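## Task

The shaft slid out too far and shed more than just the blue spacer. Drive it fully into the large housing block so that all black spacers sit on it between the two blocks, and keep the blue spacer off it.

## Robot and tools

Robot: two arms, left_arm and right_arm, each with a parallel gripper. Calibrated bases in the scene frame: left_arm at (+0.033, +0.311, 0) m, quat_wxyz (+1.000, 0, 0, -0.029); right_arm at (+0.035, -0.257, 0) m, quat_wxyz (+1.000, 0, 0, +0.013). A camera stand sits behind the arms. Loose parts may occasionally get a small external nudge.

Frames: the scene frame has its origin at table-top height halfway between the nominal bases, +z up, +x pointing out over the table, and left_arm on the +y side (arm names do not match image left/right). Reported hand positions, quaternions and targets are in this frame. Motion offsets, however, are along each arm's own Hand target axes. On a gripper, +z points along the fingers and the fingers separate along y. end_effector_position is the midpoint between the pads, roughly 1 cm short of the fingertips. Printed poses can be off by a few cm, more at long reach.

execute_actions(actions, cameras): actions is a list of actions; each action is a table of up to 15 rows, one row per 1/30 s step; a short table repeats its final row to fill 15 steps. Every row has 14 numbers in [-1, 1] covering both arms: left_arm dx, dy, dz, rx, ry, rz, opening, then right_arm in the same order. dx..rz are offsets, not poses, measured from that arm's Hand target at the start of the action (every row counts from that same start, not from the row before), along the Hand target axes. Scale: 1.0 = 0.6 m for dx, dy, dz and 180 degrees for the rotation vector rx, ry, rz. Sending the same offset again moves the arm further. All six zeros re-requests the current Hand target. opening is absolute: +1 fully open (0.094 m), -1 closed. A 0 opening is a real command, so repeat the present opening to leave a gripper alone. cameras: list of names, ["all"], [] or null; images come back only for an empty actions list or when requested.

move(target, speed, blend, opening_speed, grip_force, blocking, cameras): target is one 14-number row laid out as above, or a list of up to 15 such rows; every row is an offset from the same starting Hand targets, in the same scale and axes. The grippers travel straight lines, all finishing together, at least 0.5 s and at most 10 s total (then they halt short). speed: m/s, 0.002 to 2.9, default 0.25, one value or one per target; rotation is capped at twice that in rad/s. blend: metres of corner rounding per intermediate target; 0 means stop at each. opening_speed: rate of the commanded opening on the -1..+1 scale per second, at least 0.2; use it for gentle closing. grip_force: newtons per finger pad, 10 to 50 (50 is full), one value or one per arm; it persists, and lower forces close slowly. blocking=false returns after about 0.5 s while the move keeps running. Paths do not avoid obstacles or the other arm; faster moves lag, stray and hit harder, and aiming further past a contact presses harder. Avoid paths passing near an arm's own base. The result adds a move: line: done, off_target, moving, held or fault, plus limits such as paced (pose clipped) or held (steps withheld).

wait(seconds 0 to 10) lets time pass holding commands; stop brakes a running move; zoom_image(camera, region [x0, y0, x1, y1] in pixels, at most 504 x 504) enlarges part of the newest image from cam_high, cam_left_wrist or cam_right_wrist (all 896x504); finished_scene(scene 1 or 2) ends the current scene permanently and starts the next.

Results: per arm end_effector_position (m), end_effector_quat_wxyz, Hand target (the last commanded pose after clipping; next offsets start here), Tool commands, grip_measured (opening on the -1..+1 scale; empty it may read up to about 2.5 mm wide; squeezing a hard part it reads a few mm narrower), Joint positions (last value is finger opening in m), joint torques (include gravity, offsets and noise; joints 1-3 wrap at ±28 N m) and joint velocities, which may be omitted when within noise. Grippers often rest a few cm from the commanded pose due to friction and weight; that alone does not mean contact. Another command, even zeros, re-requests the target; if still short, send the missing distance. Each step, commanded orientation is limited to 40 degrees from the measured one. To release a push, command a target back behind the gripper. To let go, command an opening well above grip_measured.

Joint ranges (rad): waist -2.618..3.054, shoulder 0..3.142, elbow 0..3.142 (straight 2.901), wrist pitch -1.571..1.571, wrist yaw -1.571..1.571, wrist roll -2.094..2.094.

Avoid: dropping parts or releasing moving ones, slamming or pushing hard into fixed or heavy items, letting anything fall off the table or leaving it off the table, arms or grippers touching each other (a gripper closing on the other arm's fingers counts), strain on the wrist camera cables, and arm stops. Motor heat builds from holding loads, stretched arms or pushing at unreachable poses: MOTOR HOT appears at 75 °C, at 90 °C an OVER-TEMPERATURE FAULT folds that arm away for the rest of the scene, and at 100 °C the arm goes limp. The goal must remain true after the robot lets go, before calling finished_scene.

Each tool is called after "Request:" by a JSON object that holds its "op" and its "data".

## Session

Request:
{"op": "execute_actions", "data": {"actions": []}}

Scene clock: 0.00 s.
left_arm: end_effector_position=(+0.3972, +0.2062, +0.1039) grip_measured=+1.000 end_effector_quat_wxyz=(+0.645, +0.055, +0.759, -0.068) | right_arm: end_effector_position=(+0.4478, -0.3335, +0.0963) grip_measured=+1.000 end_effector_quat_wxyz=(+0.572, -0.066, +0.786, -0.224)
Joint positions: left_arm=[-0.317 1.674 0.209 1.303 -0.197 -0.064 0.094] | right_arm=[-0.138 1.716 0.403 1.061 0.173 -0.413 0.094]
Joint velocities: within noise
Joint torques (N m): no reading
Heat: left arm: 37 °C; right arm: 38 °C.
Hand target: left_arm +0.3988, +0.2057, +0.1087; +0.651, +0.053, +0.754, -0.069 | right_arm +0.4486, -0.3336, +0.0979; +0.573, -0.064, +0.786, -0.224
Tool commands: left_gripper/opening=+1.0 right_gripper/opening=+1.0

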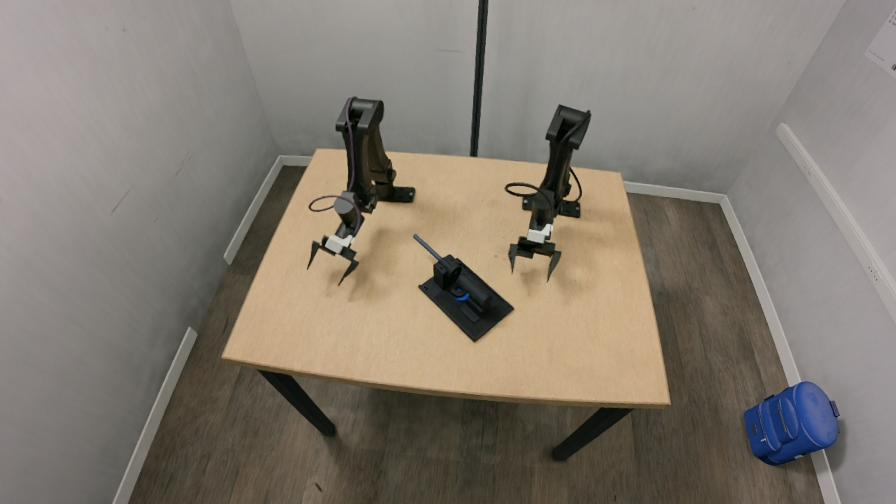

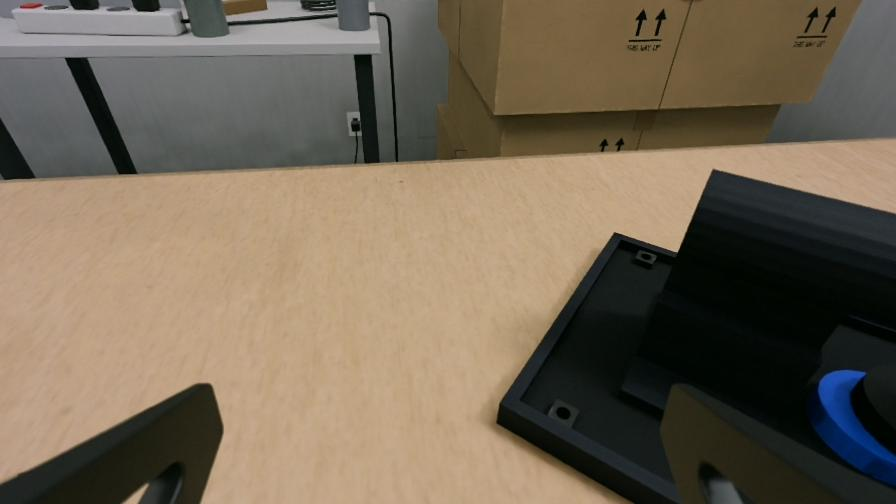

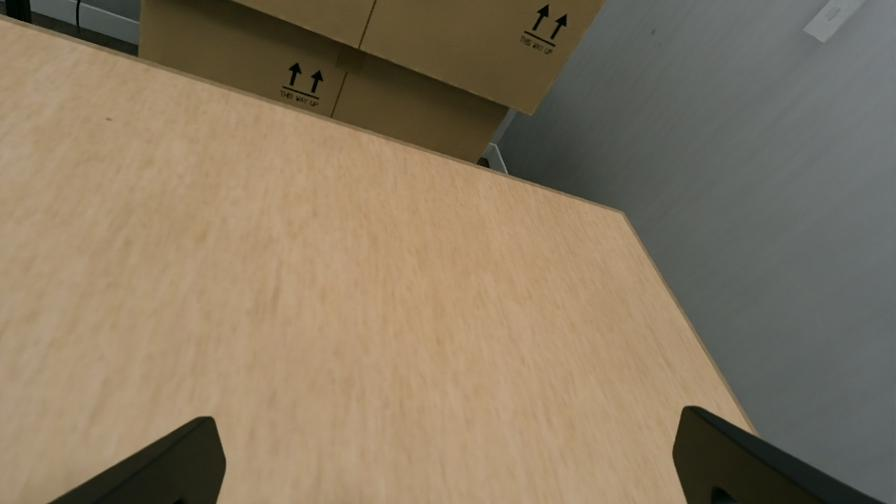

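Request:
{"op": "zoom_image", "data": {"camera": "cam_high", "region": [380, 210, 560, 350]}}

Request:
{"op": "zoom_image", "data": {"camera": "cam_left_wrist", "region": [490, 150, 896, 504]}}

Scaled by 2.800 from the camera's 896x504 image, which has a finer 1280x720 frame.

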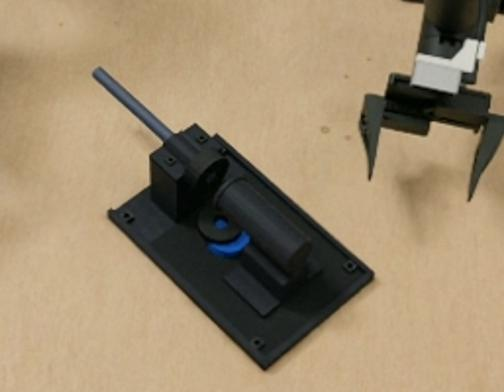

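Scaled by 1.241 from the camera's 896x504 image, which has a finer 1280x720 frame.

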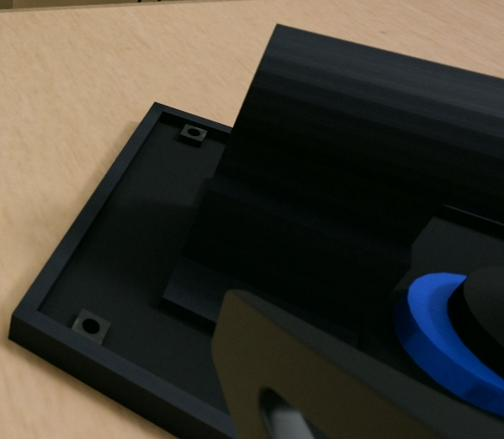

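Request:
{"op": "move", "data": {"target": [[-0.214,-0.008,-0.031,-0.024,0.226,-0.018,1,0,0,0,0,0,0,1],[-0.1855,-0.2567,0.0527,-0.048,0.452,-0.037,1,0,0,0,0,0,0,1]], "blend": [0.05,0], "cameras": ["all"]}}

Scene clock: 50.27 s.
left_arm: end_effector_position=(+0.4176, +0.0514, +0.2169) grip_measured=+1.000 end_effector_quat_wxyz=(+0.117, +0.004, +0.990, -0.077) | right_arm: end_effector_position=(+0.4478, -0.3335, +0.0963) grip_measured=+1.000 end_effector_quat_wxyz=(+0.572, -0.066, +0.786, -0.224)
Joint positions: left_arm=[-0.539 2.2 2.481 -1.57 -0.004 -0.589 0.094] | right_arm=[-0.138 1.716 0.403 1.061 0.173 -0.413 0.094]
Joint torques (N m): left_arm=[0.01 -10.88 8.92 0.55 0.04 -0.1] | right_arm=[-0.01 -5.18 4.29 1.68 0.03 -0.02]
Heat: left arm: 46 °C; right arm: 41 °C.
Hand target: left_arm +0.4198, +0.0495, +0.2196; +0.000, +0.000, +1.000, +0.000 | right_arm +0.4486, -0.3336, +0.0979; +0.573, -0.064, +0.786, -0.224
Off the commanded pose: left_arm 0.004 m, 16 deg | right_arm 0.002 m, 0 deg.
joint sent to its limit (left arm) — joint 4 (wrist pitch), lower limit. The joint targets are off in orientation, not in position.
move: off_target (left_arm)

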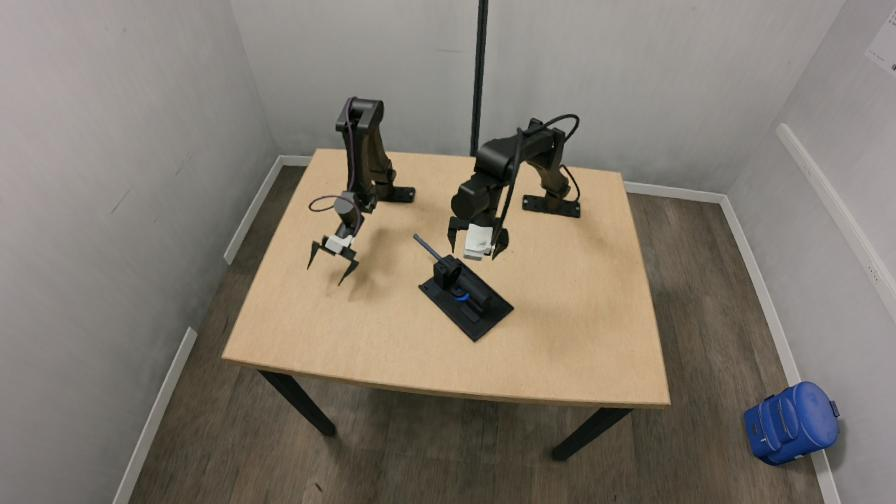

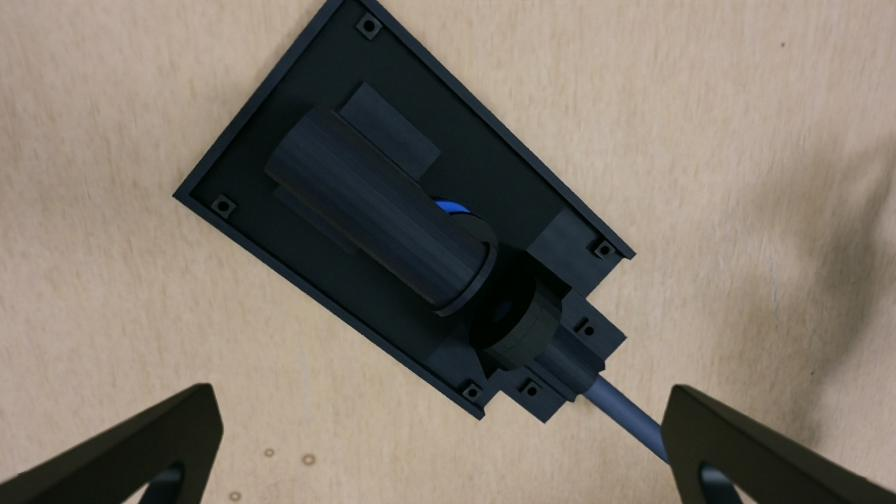

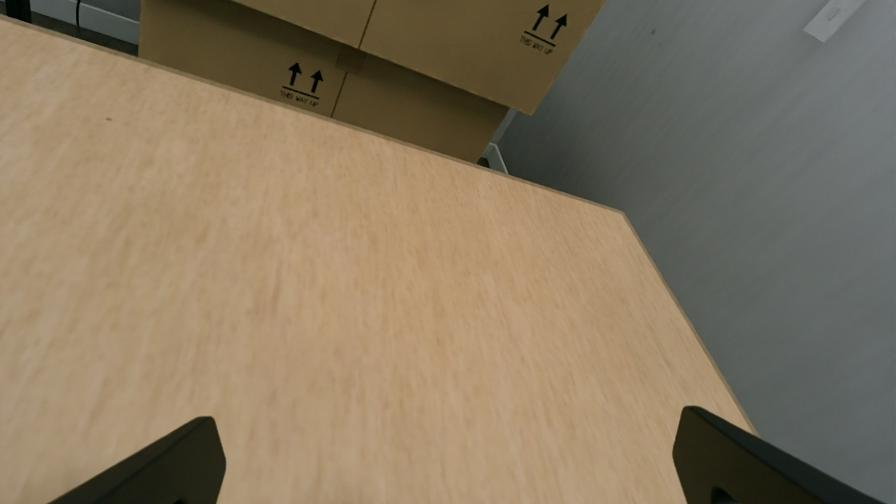

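Request:
{"op": "zoom_image", "data": {"camera": "cam_left_wrist", "region": [400, 170, 680, 430]}}

Request:
{"op": "zoom_image", "data": {"camera": "cam_high", "region": [405, 225, 525, 345]}}

Scaled by 1.800 from the camera's 896x504 image, which has a finer 1280x720 frame.

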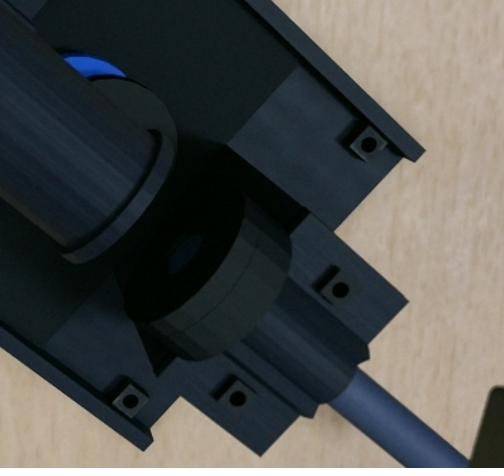

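Scaled by 4.200 from the camera's 896x504 image, which has a finer 1280x720 frame.

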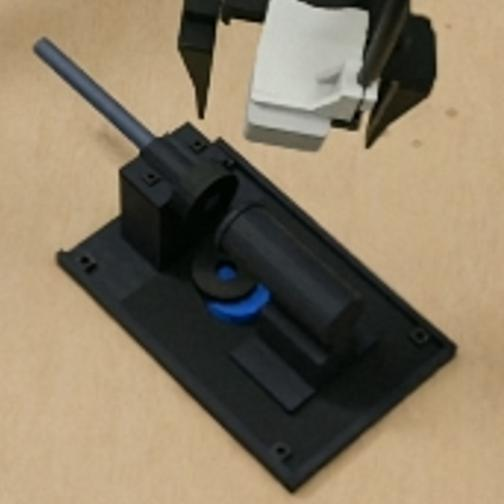

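Request:
{"op": "move", "data": {"target": [0,0,0.083,0.049,-0.075,0.003,1,0,0,0,0,0,0,1], "cameras": ["cam_left_wrist"]}}

Scene clock: 107.03 s.
left_arm: end_effector_position=(+0.4198, +0.0497, +0.1585) grip_measured=+1.000 end_effector_quat_wxyz=(+0.103, +0.004, +0.992, -0.067) | right_arm: end_effector_position=(+0.4478, -0.3335, +0.0963) grip_measured=+1.000 end_effector_quat_wxyz=(+0.572, -0.066, +0.786, -0.224)
Joint positions: left_arm=[-0.539 2.13 2.127 -1.321 -0.003 -0.589 0.094] | right_arm=[-0.138 1.716 0.403 1.061 0.173 -0.413 0.094]
Joint torques (N m): left_arm=[-0.06 -15.13 5.71 0.69 0 -0.01] | right_arm=[-0.02 -5.22 4.3 1.68 0.03 -0.02]
Heat: left arm: 41 °C; right arm: 40 °C.
Hand target: left_arm +0.4197, +0.0495, +0.1698; +0.117, +0.005, +0.990, -0.077 | right_arm +0.4486, -0.3336, +0.0979; +0.573, -0.064, +0.786, -0.224
Off the commanded pose: left_arm 0.011 m, 2 deg | right_arm 0.002 m, 0 deg.
move: off_target (left_arm)
Images, in order (width x height): cam_left_wrist 896x504.

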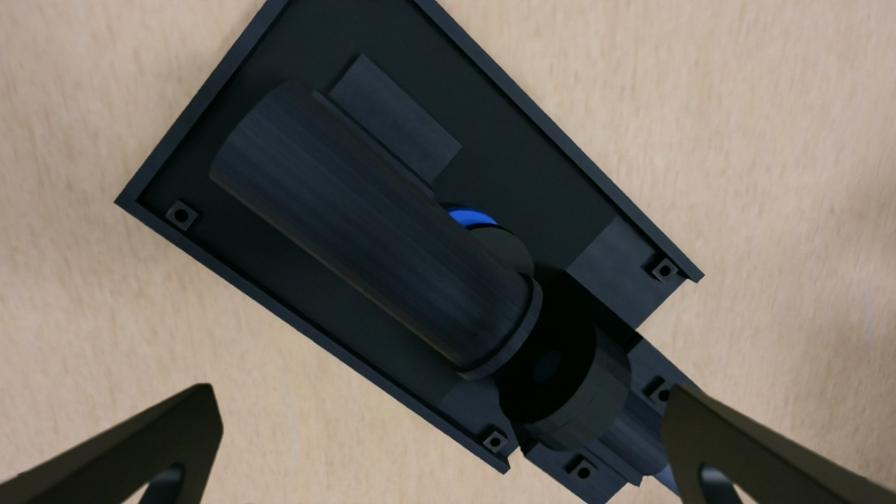

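Request:
{"op": "zoom_image", "data": {"camera": "cam_left_wrist", "region": [420, 180, 700, 500]}}

Scaled by 1.575 from the camera's 896x504 image, which has a finer 1280x720 frame.

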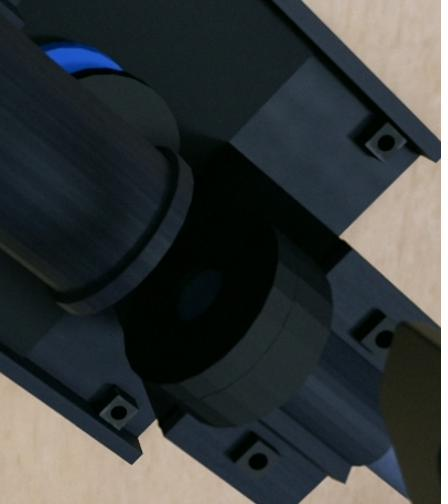

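Request:
{"op": "move", "data": {"target": [[-0.034,0.260,-0.171,0,0,0,1,0,0,0,0,0,0,1],[-0.034,0.260,-0.171,0,0,0,1,-0.1998,0.291,-0.2182,-0.598,-0.118,-0.0935,1]], "blend": [0.03,0], "speed": 0.35, "cameras": ["all"]}}

Scene clock: 203.63 s.
left_arm: end_effector_position=(+0.4196, +0.2227, +0.2406) grip_measured=+1.000 end_effector_quat_wxyz=(+0.109, -0.002, +0.991, -0.073) | right_arm: end_effector_position=(+0.3908, -0.1008, +0.1584) grip_measured=+1.000 end_effector_quat_wxyz=(-0.369, +0.624, -0.537, -0.430)
Joint positions: left_arm=[-0.122 1.929 2.171 -1.571 0.102 -0.198 0.094] | right_arm=[-0.057 2.152 1.7 -1.561 -1.165 -2.046 0.094]
Joint torques (N m): left_arm=[-0.39 -9.85 8.84 0.48 0.12 0.07] | right_arm=[0.39 -7.83 6.91 -0.41 -0.64 -0.2]
Heat: left arm: 45 °C; right arm: 39 °C.
Hand target: left_arm +0.4201, +0.2196, +0.2495; +0.117, +0.005, +0.990, -0.077 | right_arm +0.3943, -0.0987, +0.1601; -0.369, +0.628, -0.526, -0.440
Off the commanded pose: left_arm 0.009 m, 1 deg | right_arm 0.004 m, 2 deg.
joint sent to its limit (left arm) — joint 4 (wrist pitch), lower limit. The joint targets still meet the commanded pose.
joint sent to its limit (right arm) — joint 4 (wrist pitch), lower limit. The joint targets still meet the commanded pose.
move: done

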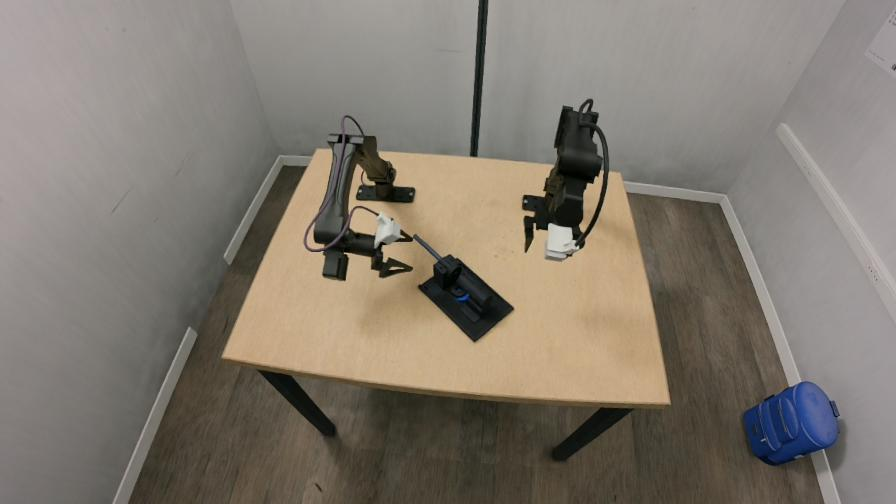

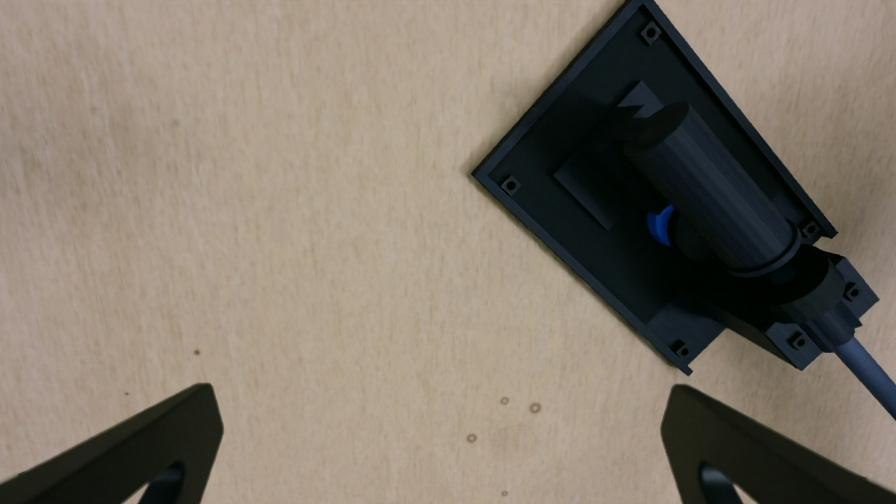

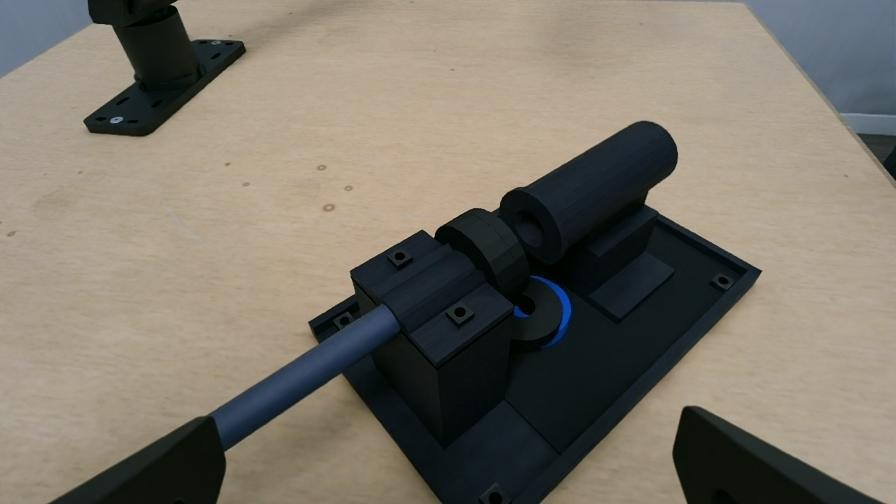

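Request:
{"op": "zoom_image", "data": {"camera": "cam_right_wrist", "region": [330, 100, 690, 400]}}

Request:
{"op": "zoom_image", "data": {"camera": "cam_left_wrist", "region": [600, 150, 880, 400]}}

Scaled by 1.400 from the camera's 896x504 image, which has a finer 1280x720 frame.

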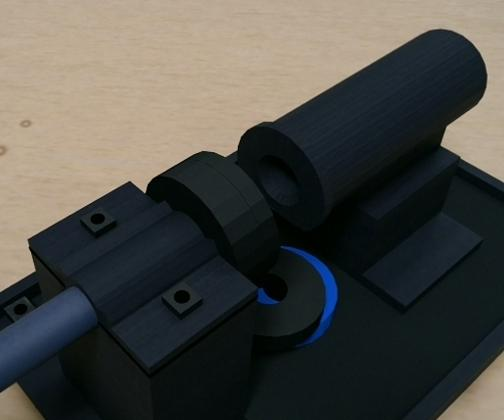

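Scaled by 1.800 from the camera's 896x504 image, which has a finer 1280x720 frame.

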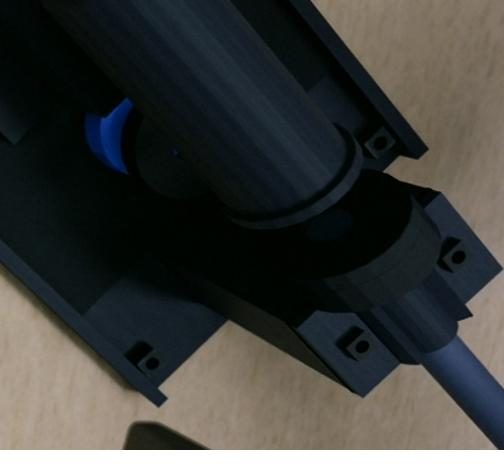

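Request:
{"op": "zoom_image", "data": {"camera": "cam_right_wrist", "region": [620, 350, 800, 504]}}

Request:
{"op": "zoom_image", "data": {"camera": "cam_high", "region": [310, 200, 430, 290]}}

Request:
{"op": "zoom_image", "data": {"camera": "cam_high", "region": [505, 200, 605, 280]}}

Scaled by 2.800 from the camera's 896x504 image, which has a finer 1280x720 frame.

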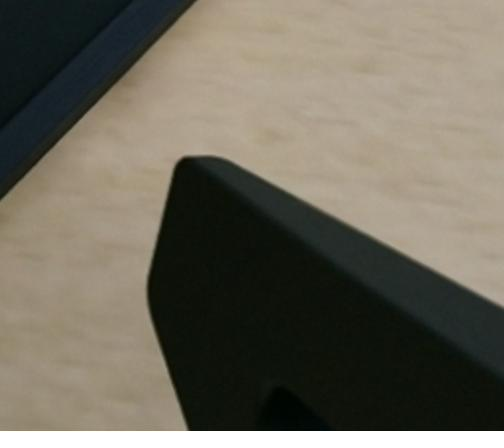

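Scaled by 4.200 from the camera's 896x504 image, which has a finer 1280x720 frame.

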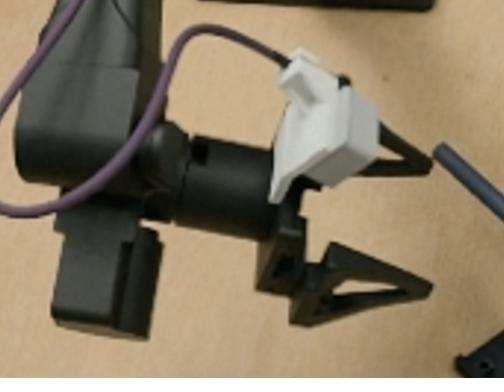

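Scaled by 5.040 from the camera's 896x504 image, which has a finer 1280x720 frame.

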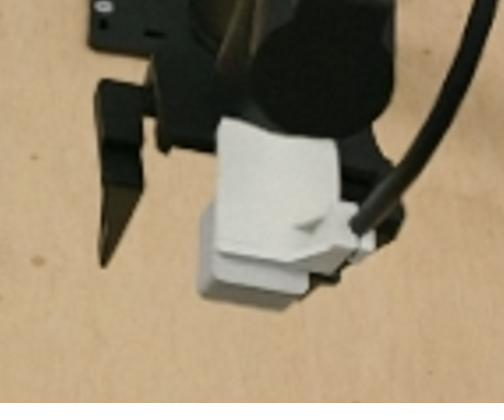

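Request:
{"op": "move", "data": {"target": [0,0,0,0,0,0,1,0,0,0,0,0,0,-1], "cameras": ["cam_high","cam_right_wrist"]}}

Request:
{"op": "zoom_image", "data": {"camera": "cam_high", "region": [310, 200, 430, 290]}}

Request:
{"op": "zoom_image", "data": {"camera": "cam_right_wrist", "region": [320, 300, 580, 504]}}

Scene clock: 705.90 s.
left_arm: end_effector_position=(+0.4196, +0.2227, +0.2406) grip_measured=+1.000 end_effector_quat_wxyz=(+0.109, -0.002, +0.991, -0.073) | right_arm: end_effector_position=(+0.3908, -0.1008, +0.1584) grip_measured=-0.979 end_effector_quat_wxyz=(-0.370, +0.624, -0.537, -0.430)
Joint positions: left_arm=[-0.122 1.929 2.171 -1.571 0.102 -0.198 0.094] | right_arm=[-0.057 2.152 1.7 -1.561 -1.165 -2.046 0.001]
Joint torques (N m): left_arm=[-0.39 -9.87 8.84 0.47 0.12 0.07] | right_arm=[0.42 -7.84 6.9 -0.43 -0.65 -0.18]
Heat: left arm: 43 °C; right arm: 36 °C.
Hand target: left_arm +0.4201, +0.2196, +0.2495; +0.117, +0.005, +0.990, -0.077 | right_arm +0.3943, -0.0987, +0.1601; -0.369, +0.628, -0.526, -0.440
Off the commanded pose: left_arm 0.009 m, 1 deg | right_arm 0.004 m, 2 deg.
joint sent to its limit (left arm) — joint 4 (wrist pitch), lower limit. The joint targets still meet the commanded pose.
joint sent to its limit (right arm) — joint 4 (wrist pitch), lower limit. The joint targets still meet the commanded pose.
move: done
Images, in order (width x height): cam_high 896x504, cam_right_wrist 896x504.

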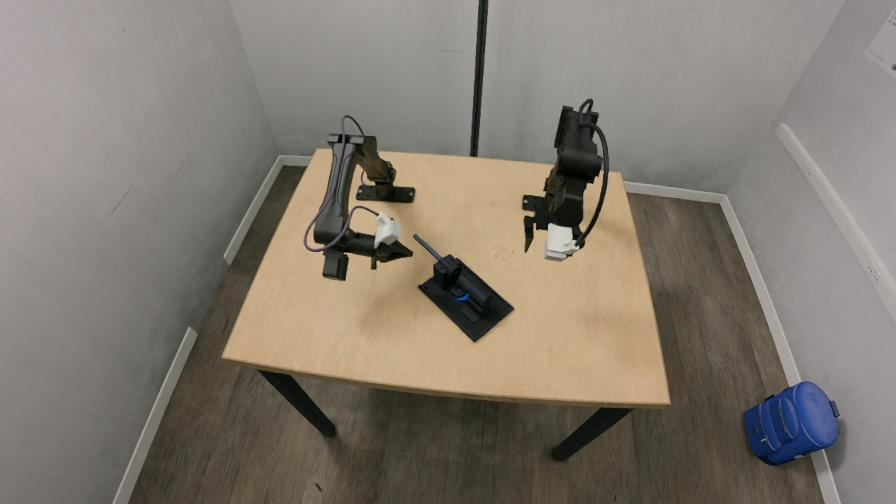

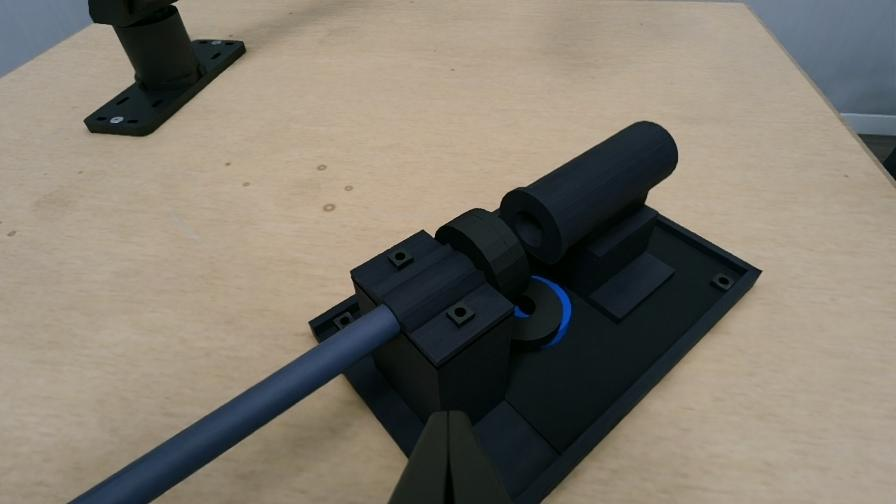

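Scaled by 4.200 from the camera's 896x504 image, which has a finer 1280x720 frame.

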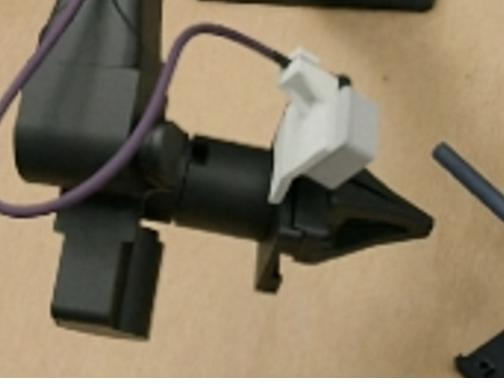

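Scaled by 1.938 from the camera's 896x504 image, which has a finer 1280x720 frame.

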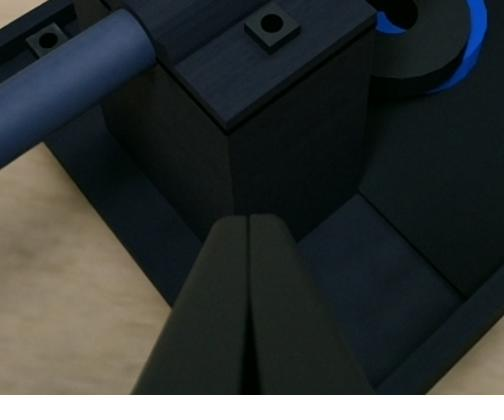

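Request:
{"op": "move", "data": {"target": [0,0,0,0,0,0,1,-0.0355,-0.1383,0.0488,0.2355,0.227,0.8206,-1], "speed": 0.5, "cameras": ["cam_high","cam_right_wrist"]}}

Scene clock: 758.57 s.
left_arm: end_effector_position=(+0.4196, +0.2227, +0.2406) grip_measured=+1.000 end_effector_quat_wxyz=(+0.109, -0.002, +0.991, -0.073) | right_arm: end_effector_position=(+0.4680, -0.0504, +0.1723) grip_measured=-0.980 end_effector_quat_wxyz=(-0.150, +0.404, +0.862, +0.268)
Joint positions: left_arm=[-0.122 1.929 2.171 -1.571 0.102 -0.198 0.094] | right_arm=[0.197 2.357 2.454 -1.561 -0.616 1.133 0.001]
Joint torques (N m): left_arm=[-0.39 -9.87 8.85 0.47 0.12 0.07] | right_arm=[-0.35 -9.25 7.32 0.3 -0.55 0.09]
Heat: left arm: 43 °C; right arm: 36 °C.
Hand target: left_arm +0.4201, +0.2196, +0.2495; +0.117, +0.005, +0.990, -0.077 | right_arm +0.4699, -0.0499, +0.1701; -0.303, +0.351, +0.878, +0.121
Off the commanded pose: left_arm 0.009 m, 1 deg | right_arm 0.003 m, 25 deg.
joint sent to its limit (left arm) — joint 4 (wrist pitch), lower limit. The joint targets still meet the commanded pose.
joint sent to its limit (right arm) — joint 4 (wrist pitch), lower limit. The joint targets are off in orientation, not in position.
move: off_target (right_arm)
Images, in order (width x height): cam_high 896x504, cam_right_wrist 896x504.

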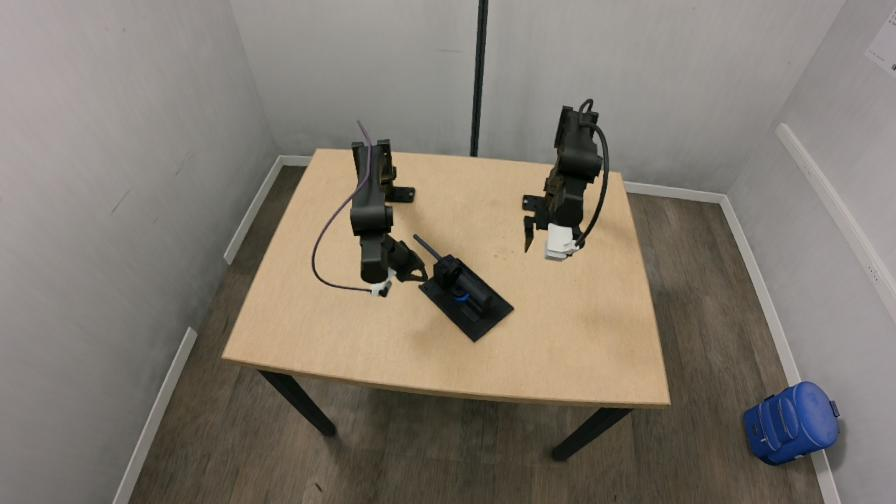

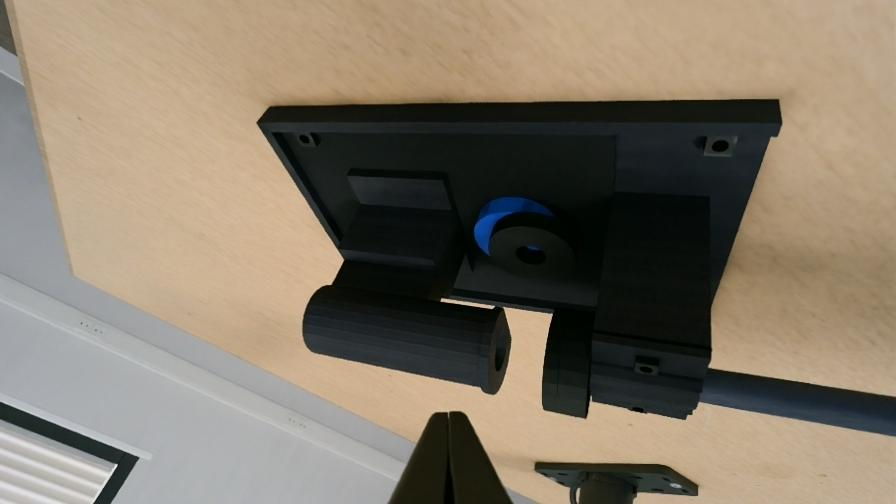

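Request:
{"op": "zoom_image", "data": {"camera": "cam_right_wrist", "region": [250, 90, 800, 430]}}

Region (250, 90, 800, 430) is 550x340 pixels. A region can be at most 504 by 504 pixels.

Request:
{"op": "zoom_image", "data": {"camera": "cam_right_wrist", "region": [440, 170, 740, 430]}}

Scaled by 1.680 from the camera's 896x504 image, which has a finer 1280x720 frame.

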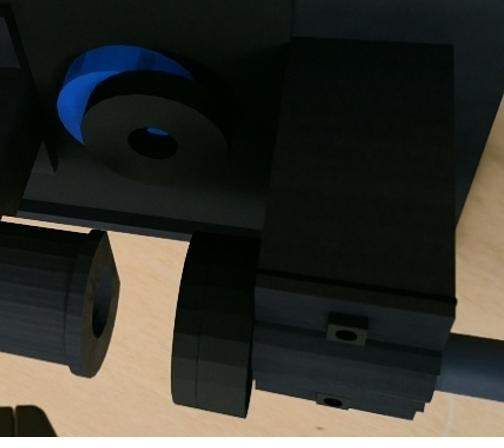

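Request:
{"op": "zoom_image", "data": {"camera": "cam_high", "region": [350, 215, 480, 315]}}

Scaled by 3.877 from the camera's 896x504 image, which has a finer 1280x720 frame.

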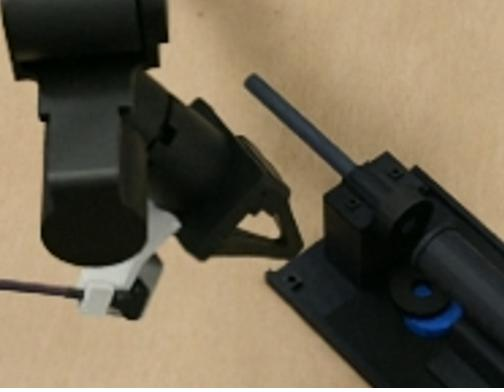

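Request:
{"op": "move", "data": {"target": [0,0,0,0,0,0,1,-0.0616,0,0.0788,-0.1273,-0.0535,-0.0069,-1], "cameras": ["cam_right_wrist"]}}

Request:
{"op": "zoom_image", "data": {"camera": "cam_right_wrist", "region": [200, 0, 700, 440]}}

Scene clock: 871.17 s.
left_arm: end_effector_position=(+0.4196, +0.2227, +0.2406) grip_measured=+1.000 end_effector_quat_wxyz=(+0.109, -0.002, +0.991, -0.073) | right_arm: end_effector_position=(+0.4701, -0.0497, +0.0994) grip_measured=-0.980 end_effector_quat_wxyz=(-0.165, +0.409, +0.860, +0.258)
Joint positions: left_arm=[-0.122 1.929 2.171 -1.571 0.102 -0.198 0.094] | right_arm=[0.197 2.336 2.123 -1.288 -0.618 1.134 0.001]
Joint torques (N m): left_arm=[-0.39 -9.85 8.84 0.47 0.12 0.07] | right_arm=[0.03 -13.61 4.1 0.55 -0.34 -0.06]
Heat: left arm: 43 °C; right arm: 42 °C.
Hand target: left_arm +0.4201, +0.2196, +0.2495; +0.117, +0.005, +0.990, -0.077 | right_arm +0.4699, -0.0499, +0.1101; -0.152, +0.404, +0.862, +0.266
Off the commanded pose: left_arm 0.009 m, 1 deg | right_arm 0.011 m, 2 deg.
joint sent to its limit (left arm) — joint 4 (wrist pitch), lower limit. The joint targets still meet the commanded pose.
move: off_target (right_arm)
Images, in order (width x height): cam_right_wrist 896x504.

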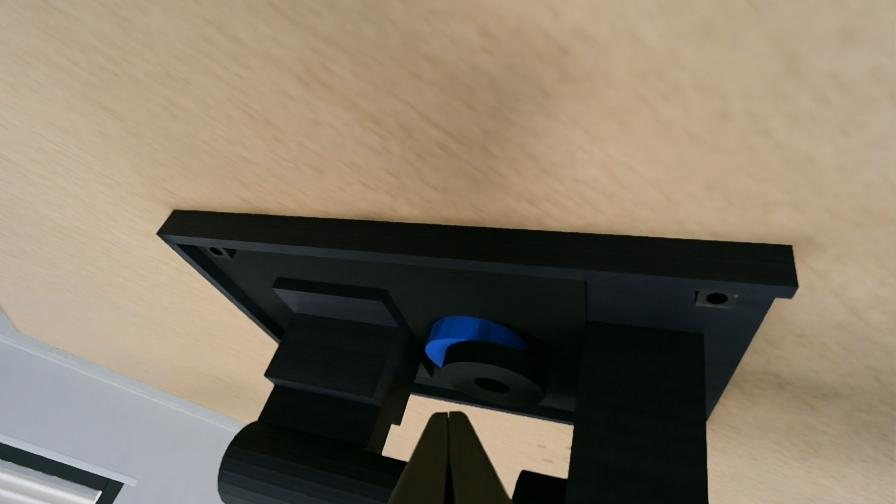

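Scaled by 1.008 from the camera's 896x504 image, which has a finer 1280x720 frame.

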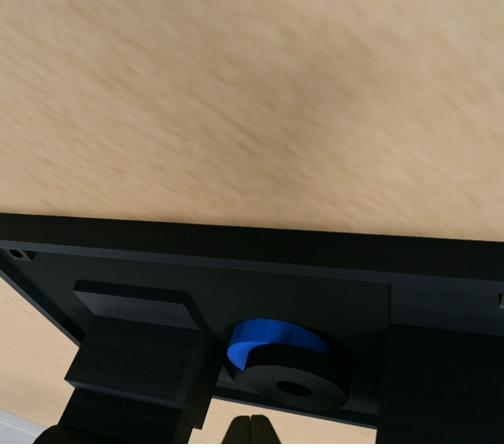

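Request:
{"op": "move", "data": {"target": [0,0,0,0,0,0,1,0.0882,0.0148,0.062,0.1257,0.0197,0,-1], "cameras": ["cam_right_wrist"]}}

Request:
{"op": "zoom_image", "data": {"camera": "cam_right_wrist", "region": [250, 150, 680, 500]}}

Scene clock: 960.03 s.
left_arm: end_effector_position=(+0.4196, +0.2227, +0.2406) grip_measured=+1.000 end_effector_quat_wxyz=(+0.109, -0.002, +0.991, -0.073) | right_arm: end_effector_position=(+0.4407, +0.0102, +0.1130) grip_measured=-0.980 end_effector_quat_wxyz=(-0.188, +0.377, +0.886, +0.191)
Joint positions: left_arm=[-0.122 1.929 2.171 -1.571 0.102 -0.198 0.094] | right_arm=[0.361 2.488 2.482 -1.558 -0.544 1.192 0.001]
Joint torques (N m): left_arm=[-0.39 -9.87 8.84 0.47 0.12 0.07] | right_arm=[0.01 -9.95 7.45 0.12 -0.23 0.09]
Heat: left arm: 44 °C; right arm: 50 °C.
Hand target: left_arm +0.4201, +0.2196, +0.2495; +0.117, +0.005, +0.990, -0.077 | right_arm +0.4418, +0.0090, +0.1081; -0.254, +0.358, +0.892, +0.104
Off the commanded pose: left_arm 0.009 m, 1 deg | right_arm 0.005 m, 13 deg.
joint sent to its limit (left arm) — joint 4 (wrist pitch), lower limit. The joint targets still meet the commanded pose.
joint sent to its limit (right arm) — joint 4 (wrist pitch), lower limit. The joint targets are off in orientation, not in position.
move: off_target (right_arm)
Images, in order (width x height): cam_right_wrist 896x504.

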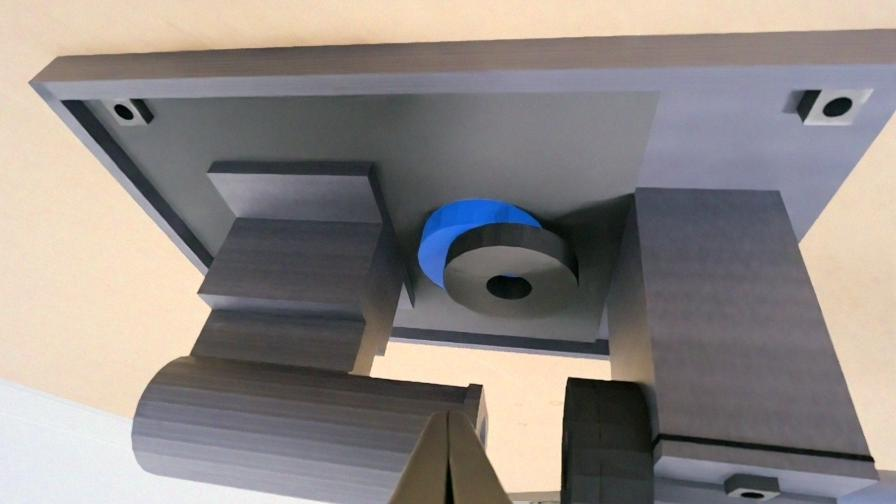

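Scaled by 1.172 from the camera's 896x504 image, which has a finer 1280x720 frame.

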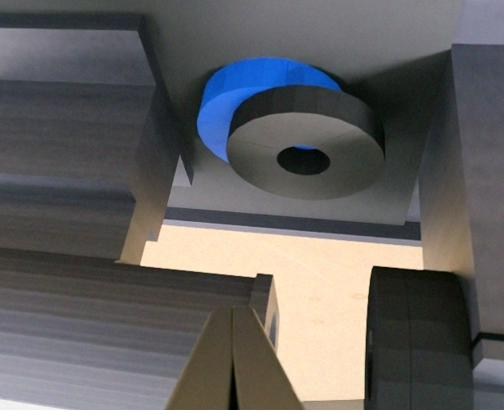

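Request:
{"op": "move", "data": {"target": [0,0,0,0,0,0,1,-0.0048,-0.0043,0.0598,0,0,0,-1], "speed": 0.1, "cameras": ["cam_right_wrist"]}}

Scene clock: 983.50 s.
left_arm: end_effector_position=(+0.4196, +0.2227, +0.2406) grip_measured=+1.000 end_effector_quat_wxyz=(+0.109, -0.002, +0.991, -0.073) | right_arm: end_effector_position=(+0.4330, +0.0190, +0.0861) grip_measured=-0.980 end_effector_quat_wxyz=(-0.208, +0.373, +0.889, +0.166)
Joint positions: left_arm=[-0.122 1.929 2.171 -1.571 0.102 -0.198 0.094] | right_arm=[0.386 2.546 2.482 -1.559 -0.537 1.193 0.001]
Joint torques (N m): left_arm=[-0.38 -9.85 8.84 0.48 0.12 0.07] | right_arm=[0.53 -10.13 5.41 0.03 -0.22 -0.06]
Heat: left arm: 44 °C; right arm: 45 °C.
Hand target: left_arm +0.4201, +0.2196, +0.2495; +0.117, +0.005, +0.990, -0.077 | right_arm +0.4282, +0.0186, +0.0760; -0.254, +0.358, +0.893, +0.104
Off the commanded pose: left_arm 0.009 m, 1 deg | right_arm 0.011 m, 9 deg.
joint sent to its limit (left arm) — joint 4 (wrist pitch), lower limit. The joint targets still meet the commanded pose.
joint sent to its limit (right arm) — joint 4 (wrist pitch), lower limit. The joint targets are off in orientation, not in position.
move: off_target (right_arm)
Images, in order (width x height): cam_right_wrist 896x504.

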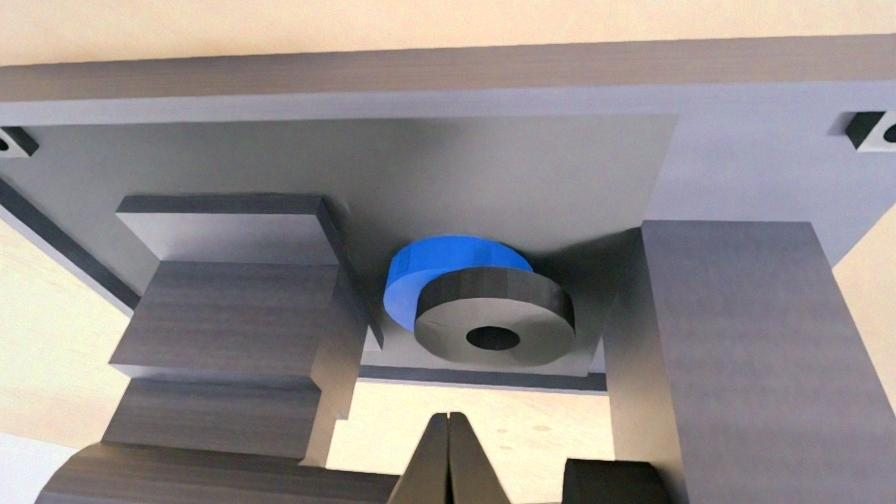

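Request:
{"op": "move", "data": {"target": [0,0,0,0,0,0,1,0.0122,-0.005,0.0498,0,0,0,-1], "speed": 0.08, "cameras": ["cam_right_wrist"]}}

Scene clock: 1003.27 s.
left_arm: end_effector_position=(+0.4196, +0.2227, +0.2406) grip_measured=+1.000 end_effector_quat_wxyz=(+0.109, -0.002, +0.991, -0.073) | right_arm: end_effector_position=(+0.4262, +0.0230, +0.0682) grip_measured=-0.980 end_effector_quat_wxyz=(-0.210, +0.368, +0.895, +0.141)
Joint positions: left_arm=[-0.122 1.929 2.171 -1.571 0.102 -0.198 0.094] | right_arm=[0.41 2.577 2.477 -1.559 -0.505 1.193 0.001]
Joint torques (N m): left_arm=[-0.39 -9.85 8.84 0.47 0.12 0.07] | right_arm=[1.91 -10.18 3.78 -0.03 -0.55 -0.01]
Heat: left arm: 44 °C; right arm: 43 °C.
Hand target: left_arm +0.4201, +0.2196, +0.2495; +0.117, +0.005, +0.990, -0.077 | right_arm +0.4103, +0.0318, +0.0546; -0.254, +0.358, +0.893, +0.104
Off the commanded pose: left_arm 0.009 m, 1 deg | right_arm 0.023 m, 7 deg.
joint sent to its limit (left arm) — joint 4 (wrist pitch), lower limit. The joint targets still meet the commanded pose.
joint sent to its limit (right arm) — joint 4 (wrist pitch), lower limit. The joint targets are off in orientation, not in position.
move: off_target (right_arm)
Images, in order (width x height): cam_right_wrist 896x504.

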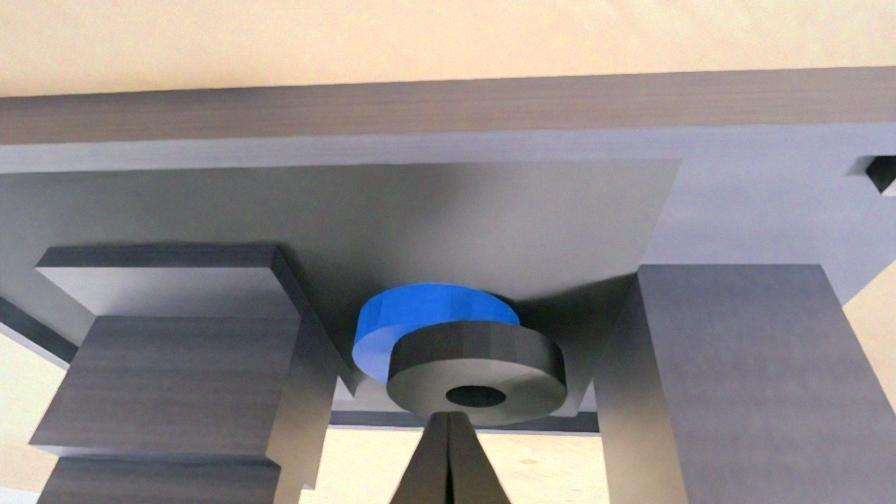

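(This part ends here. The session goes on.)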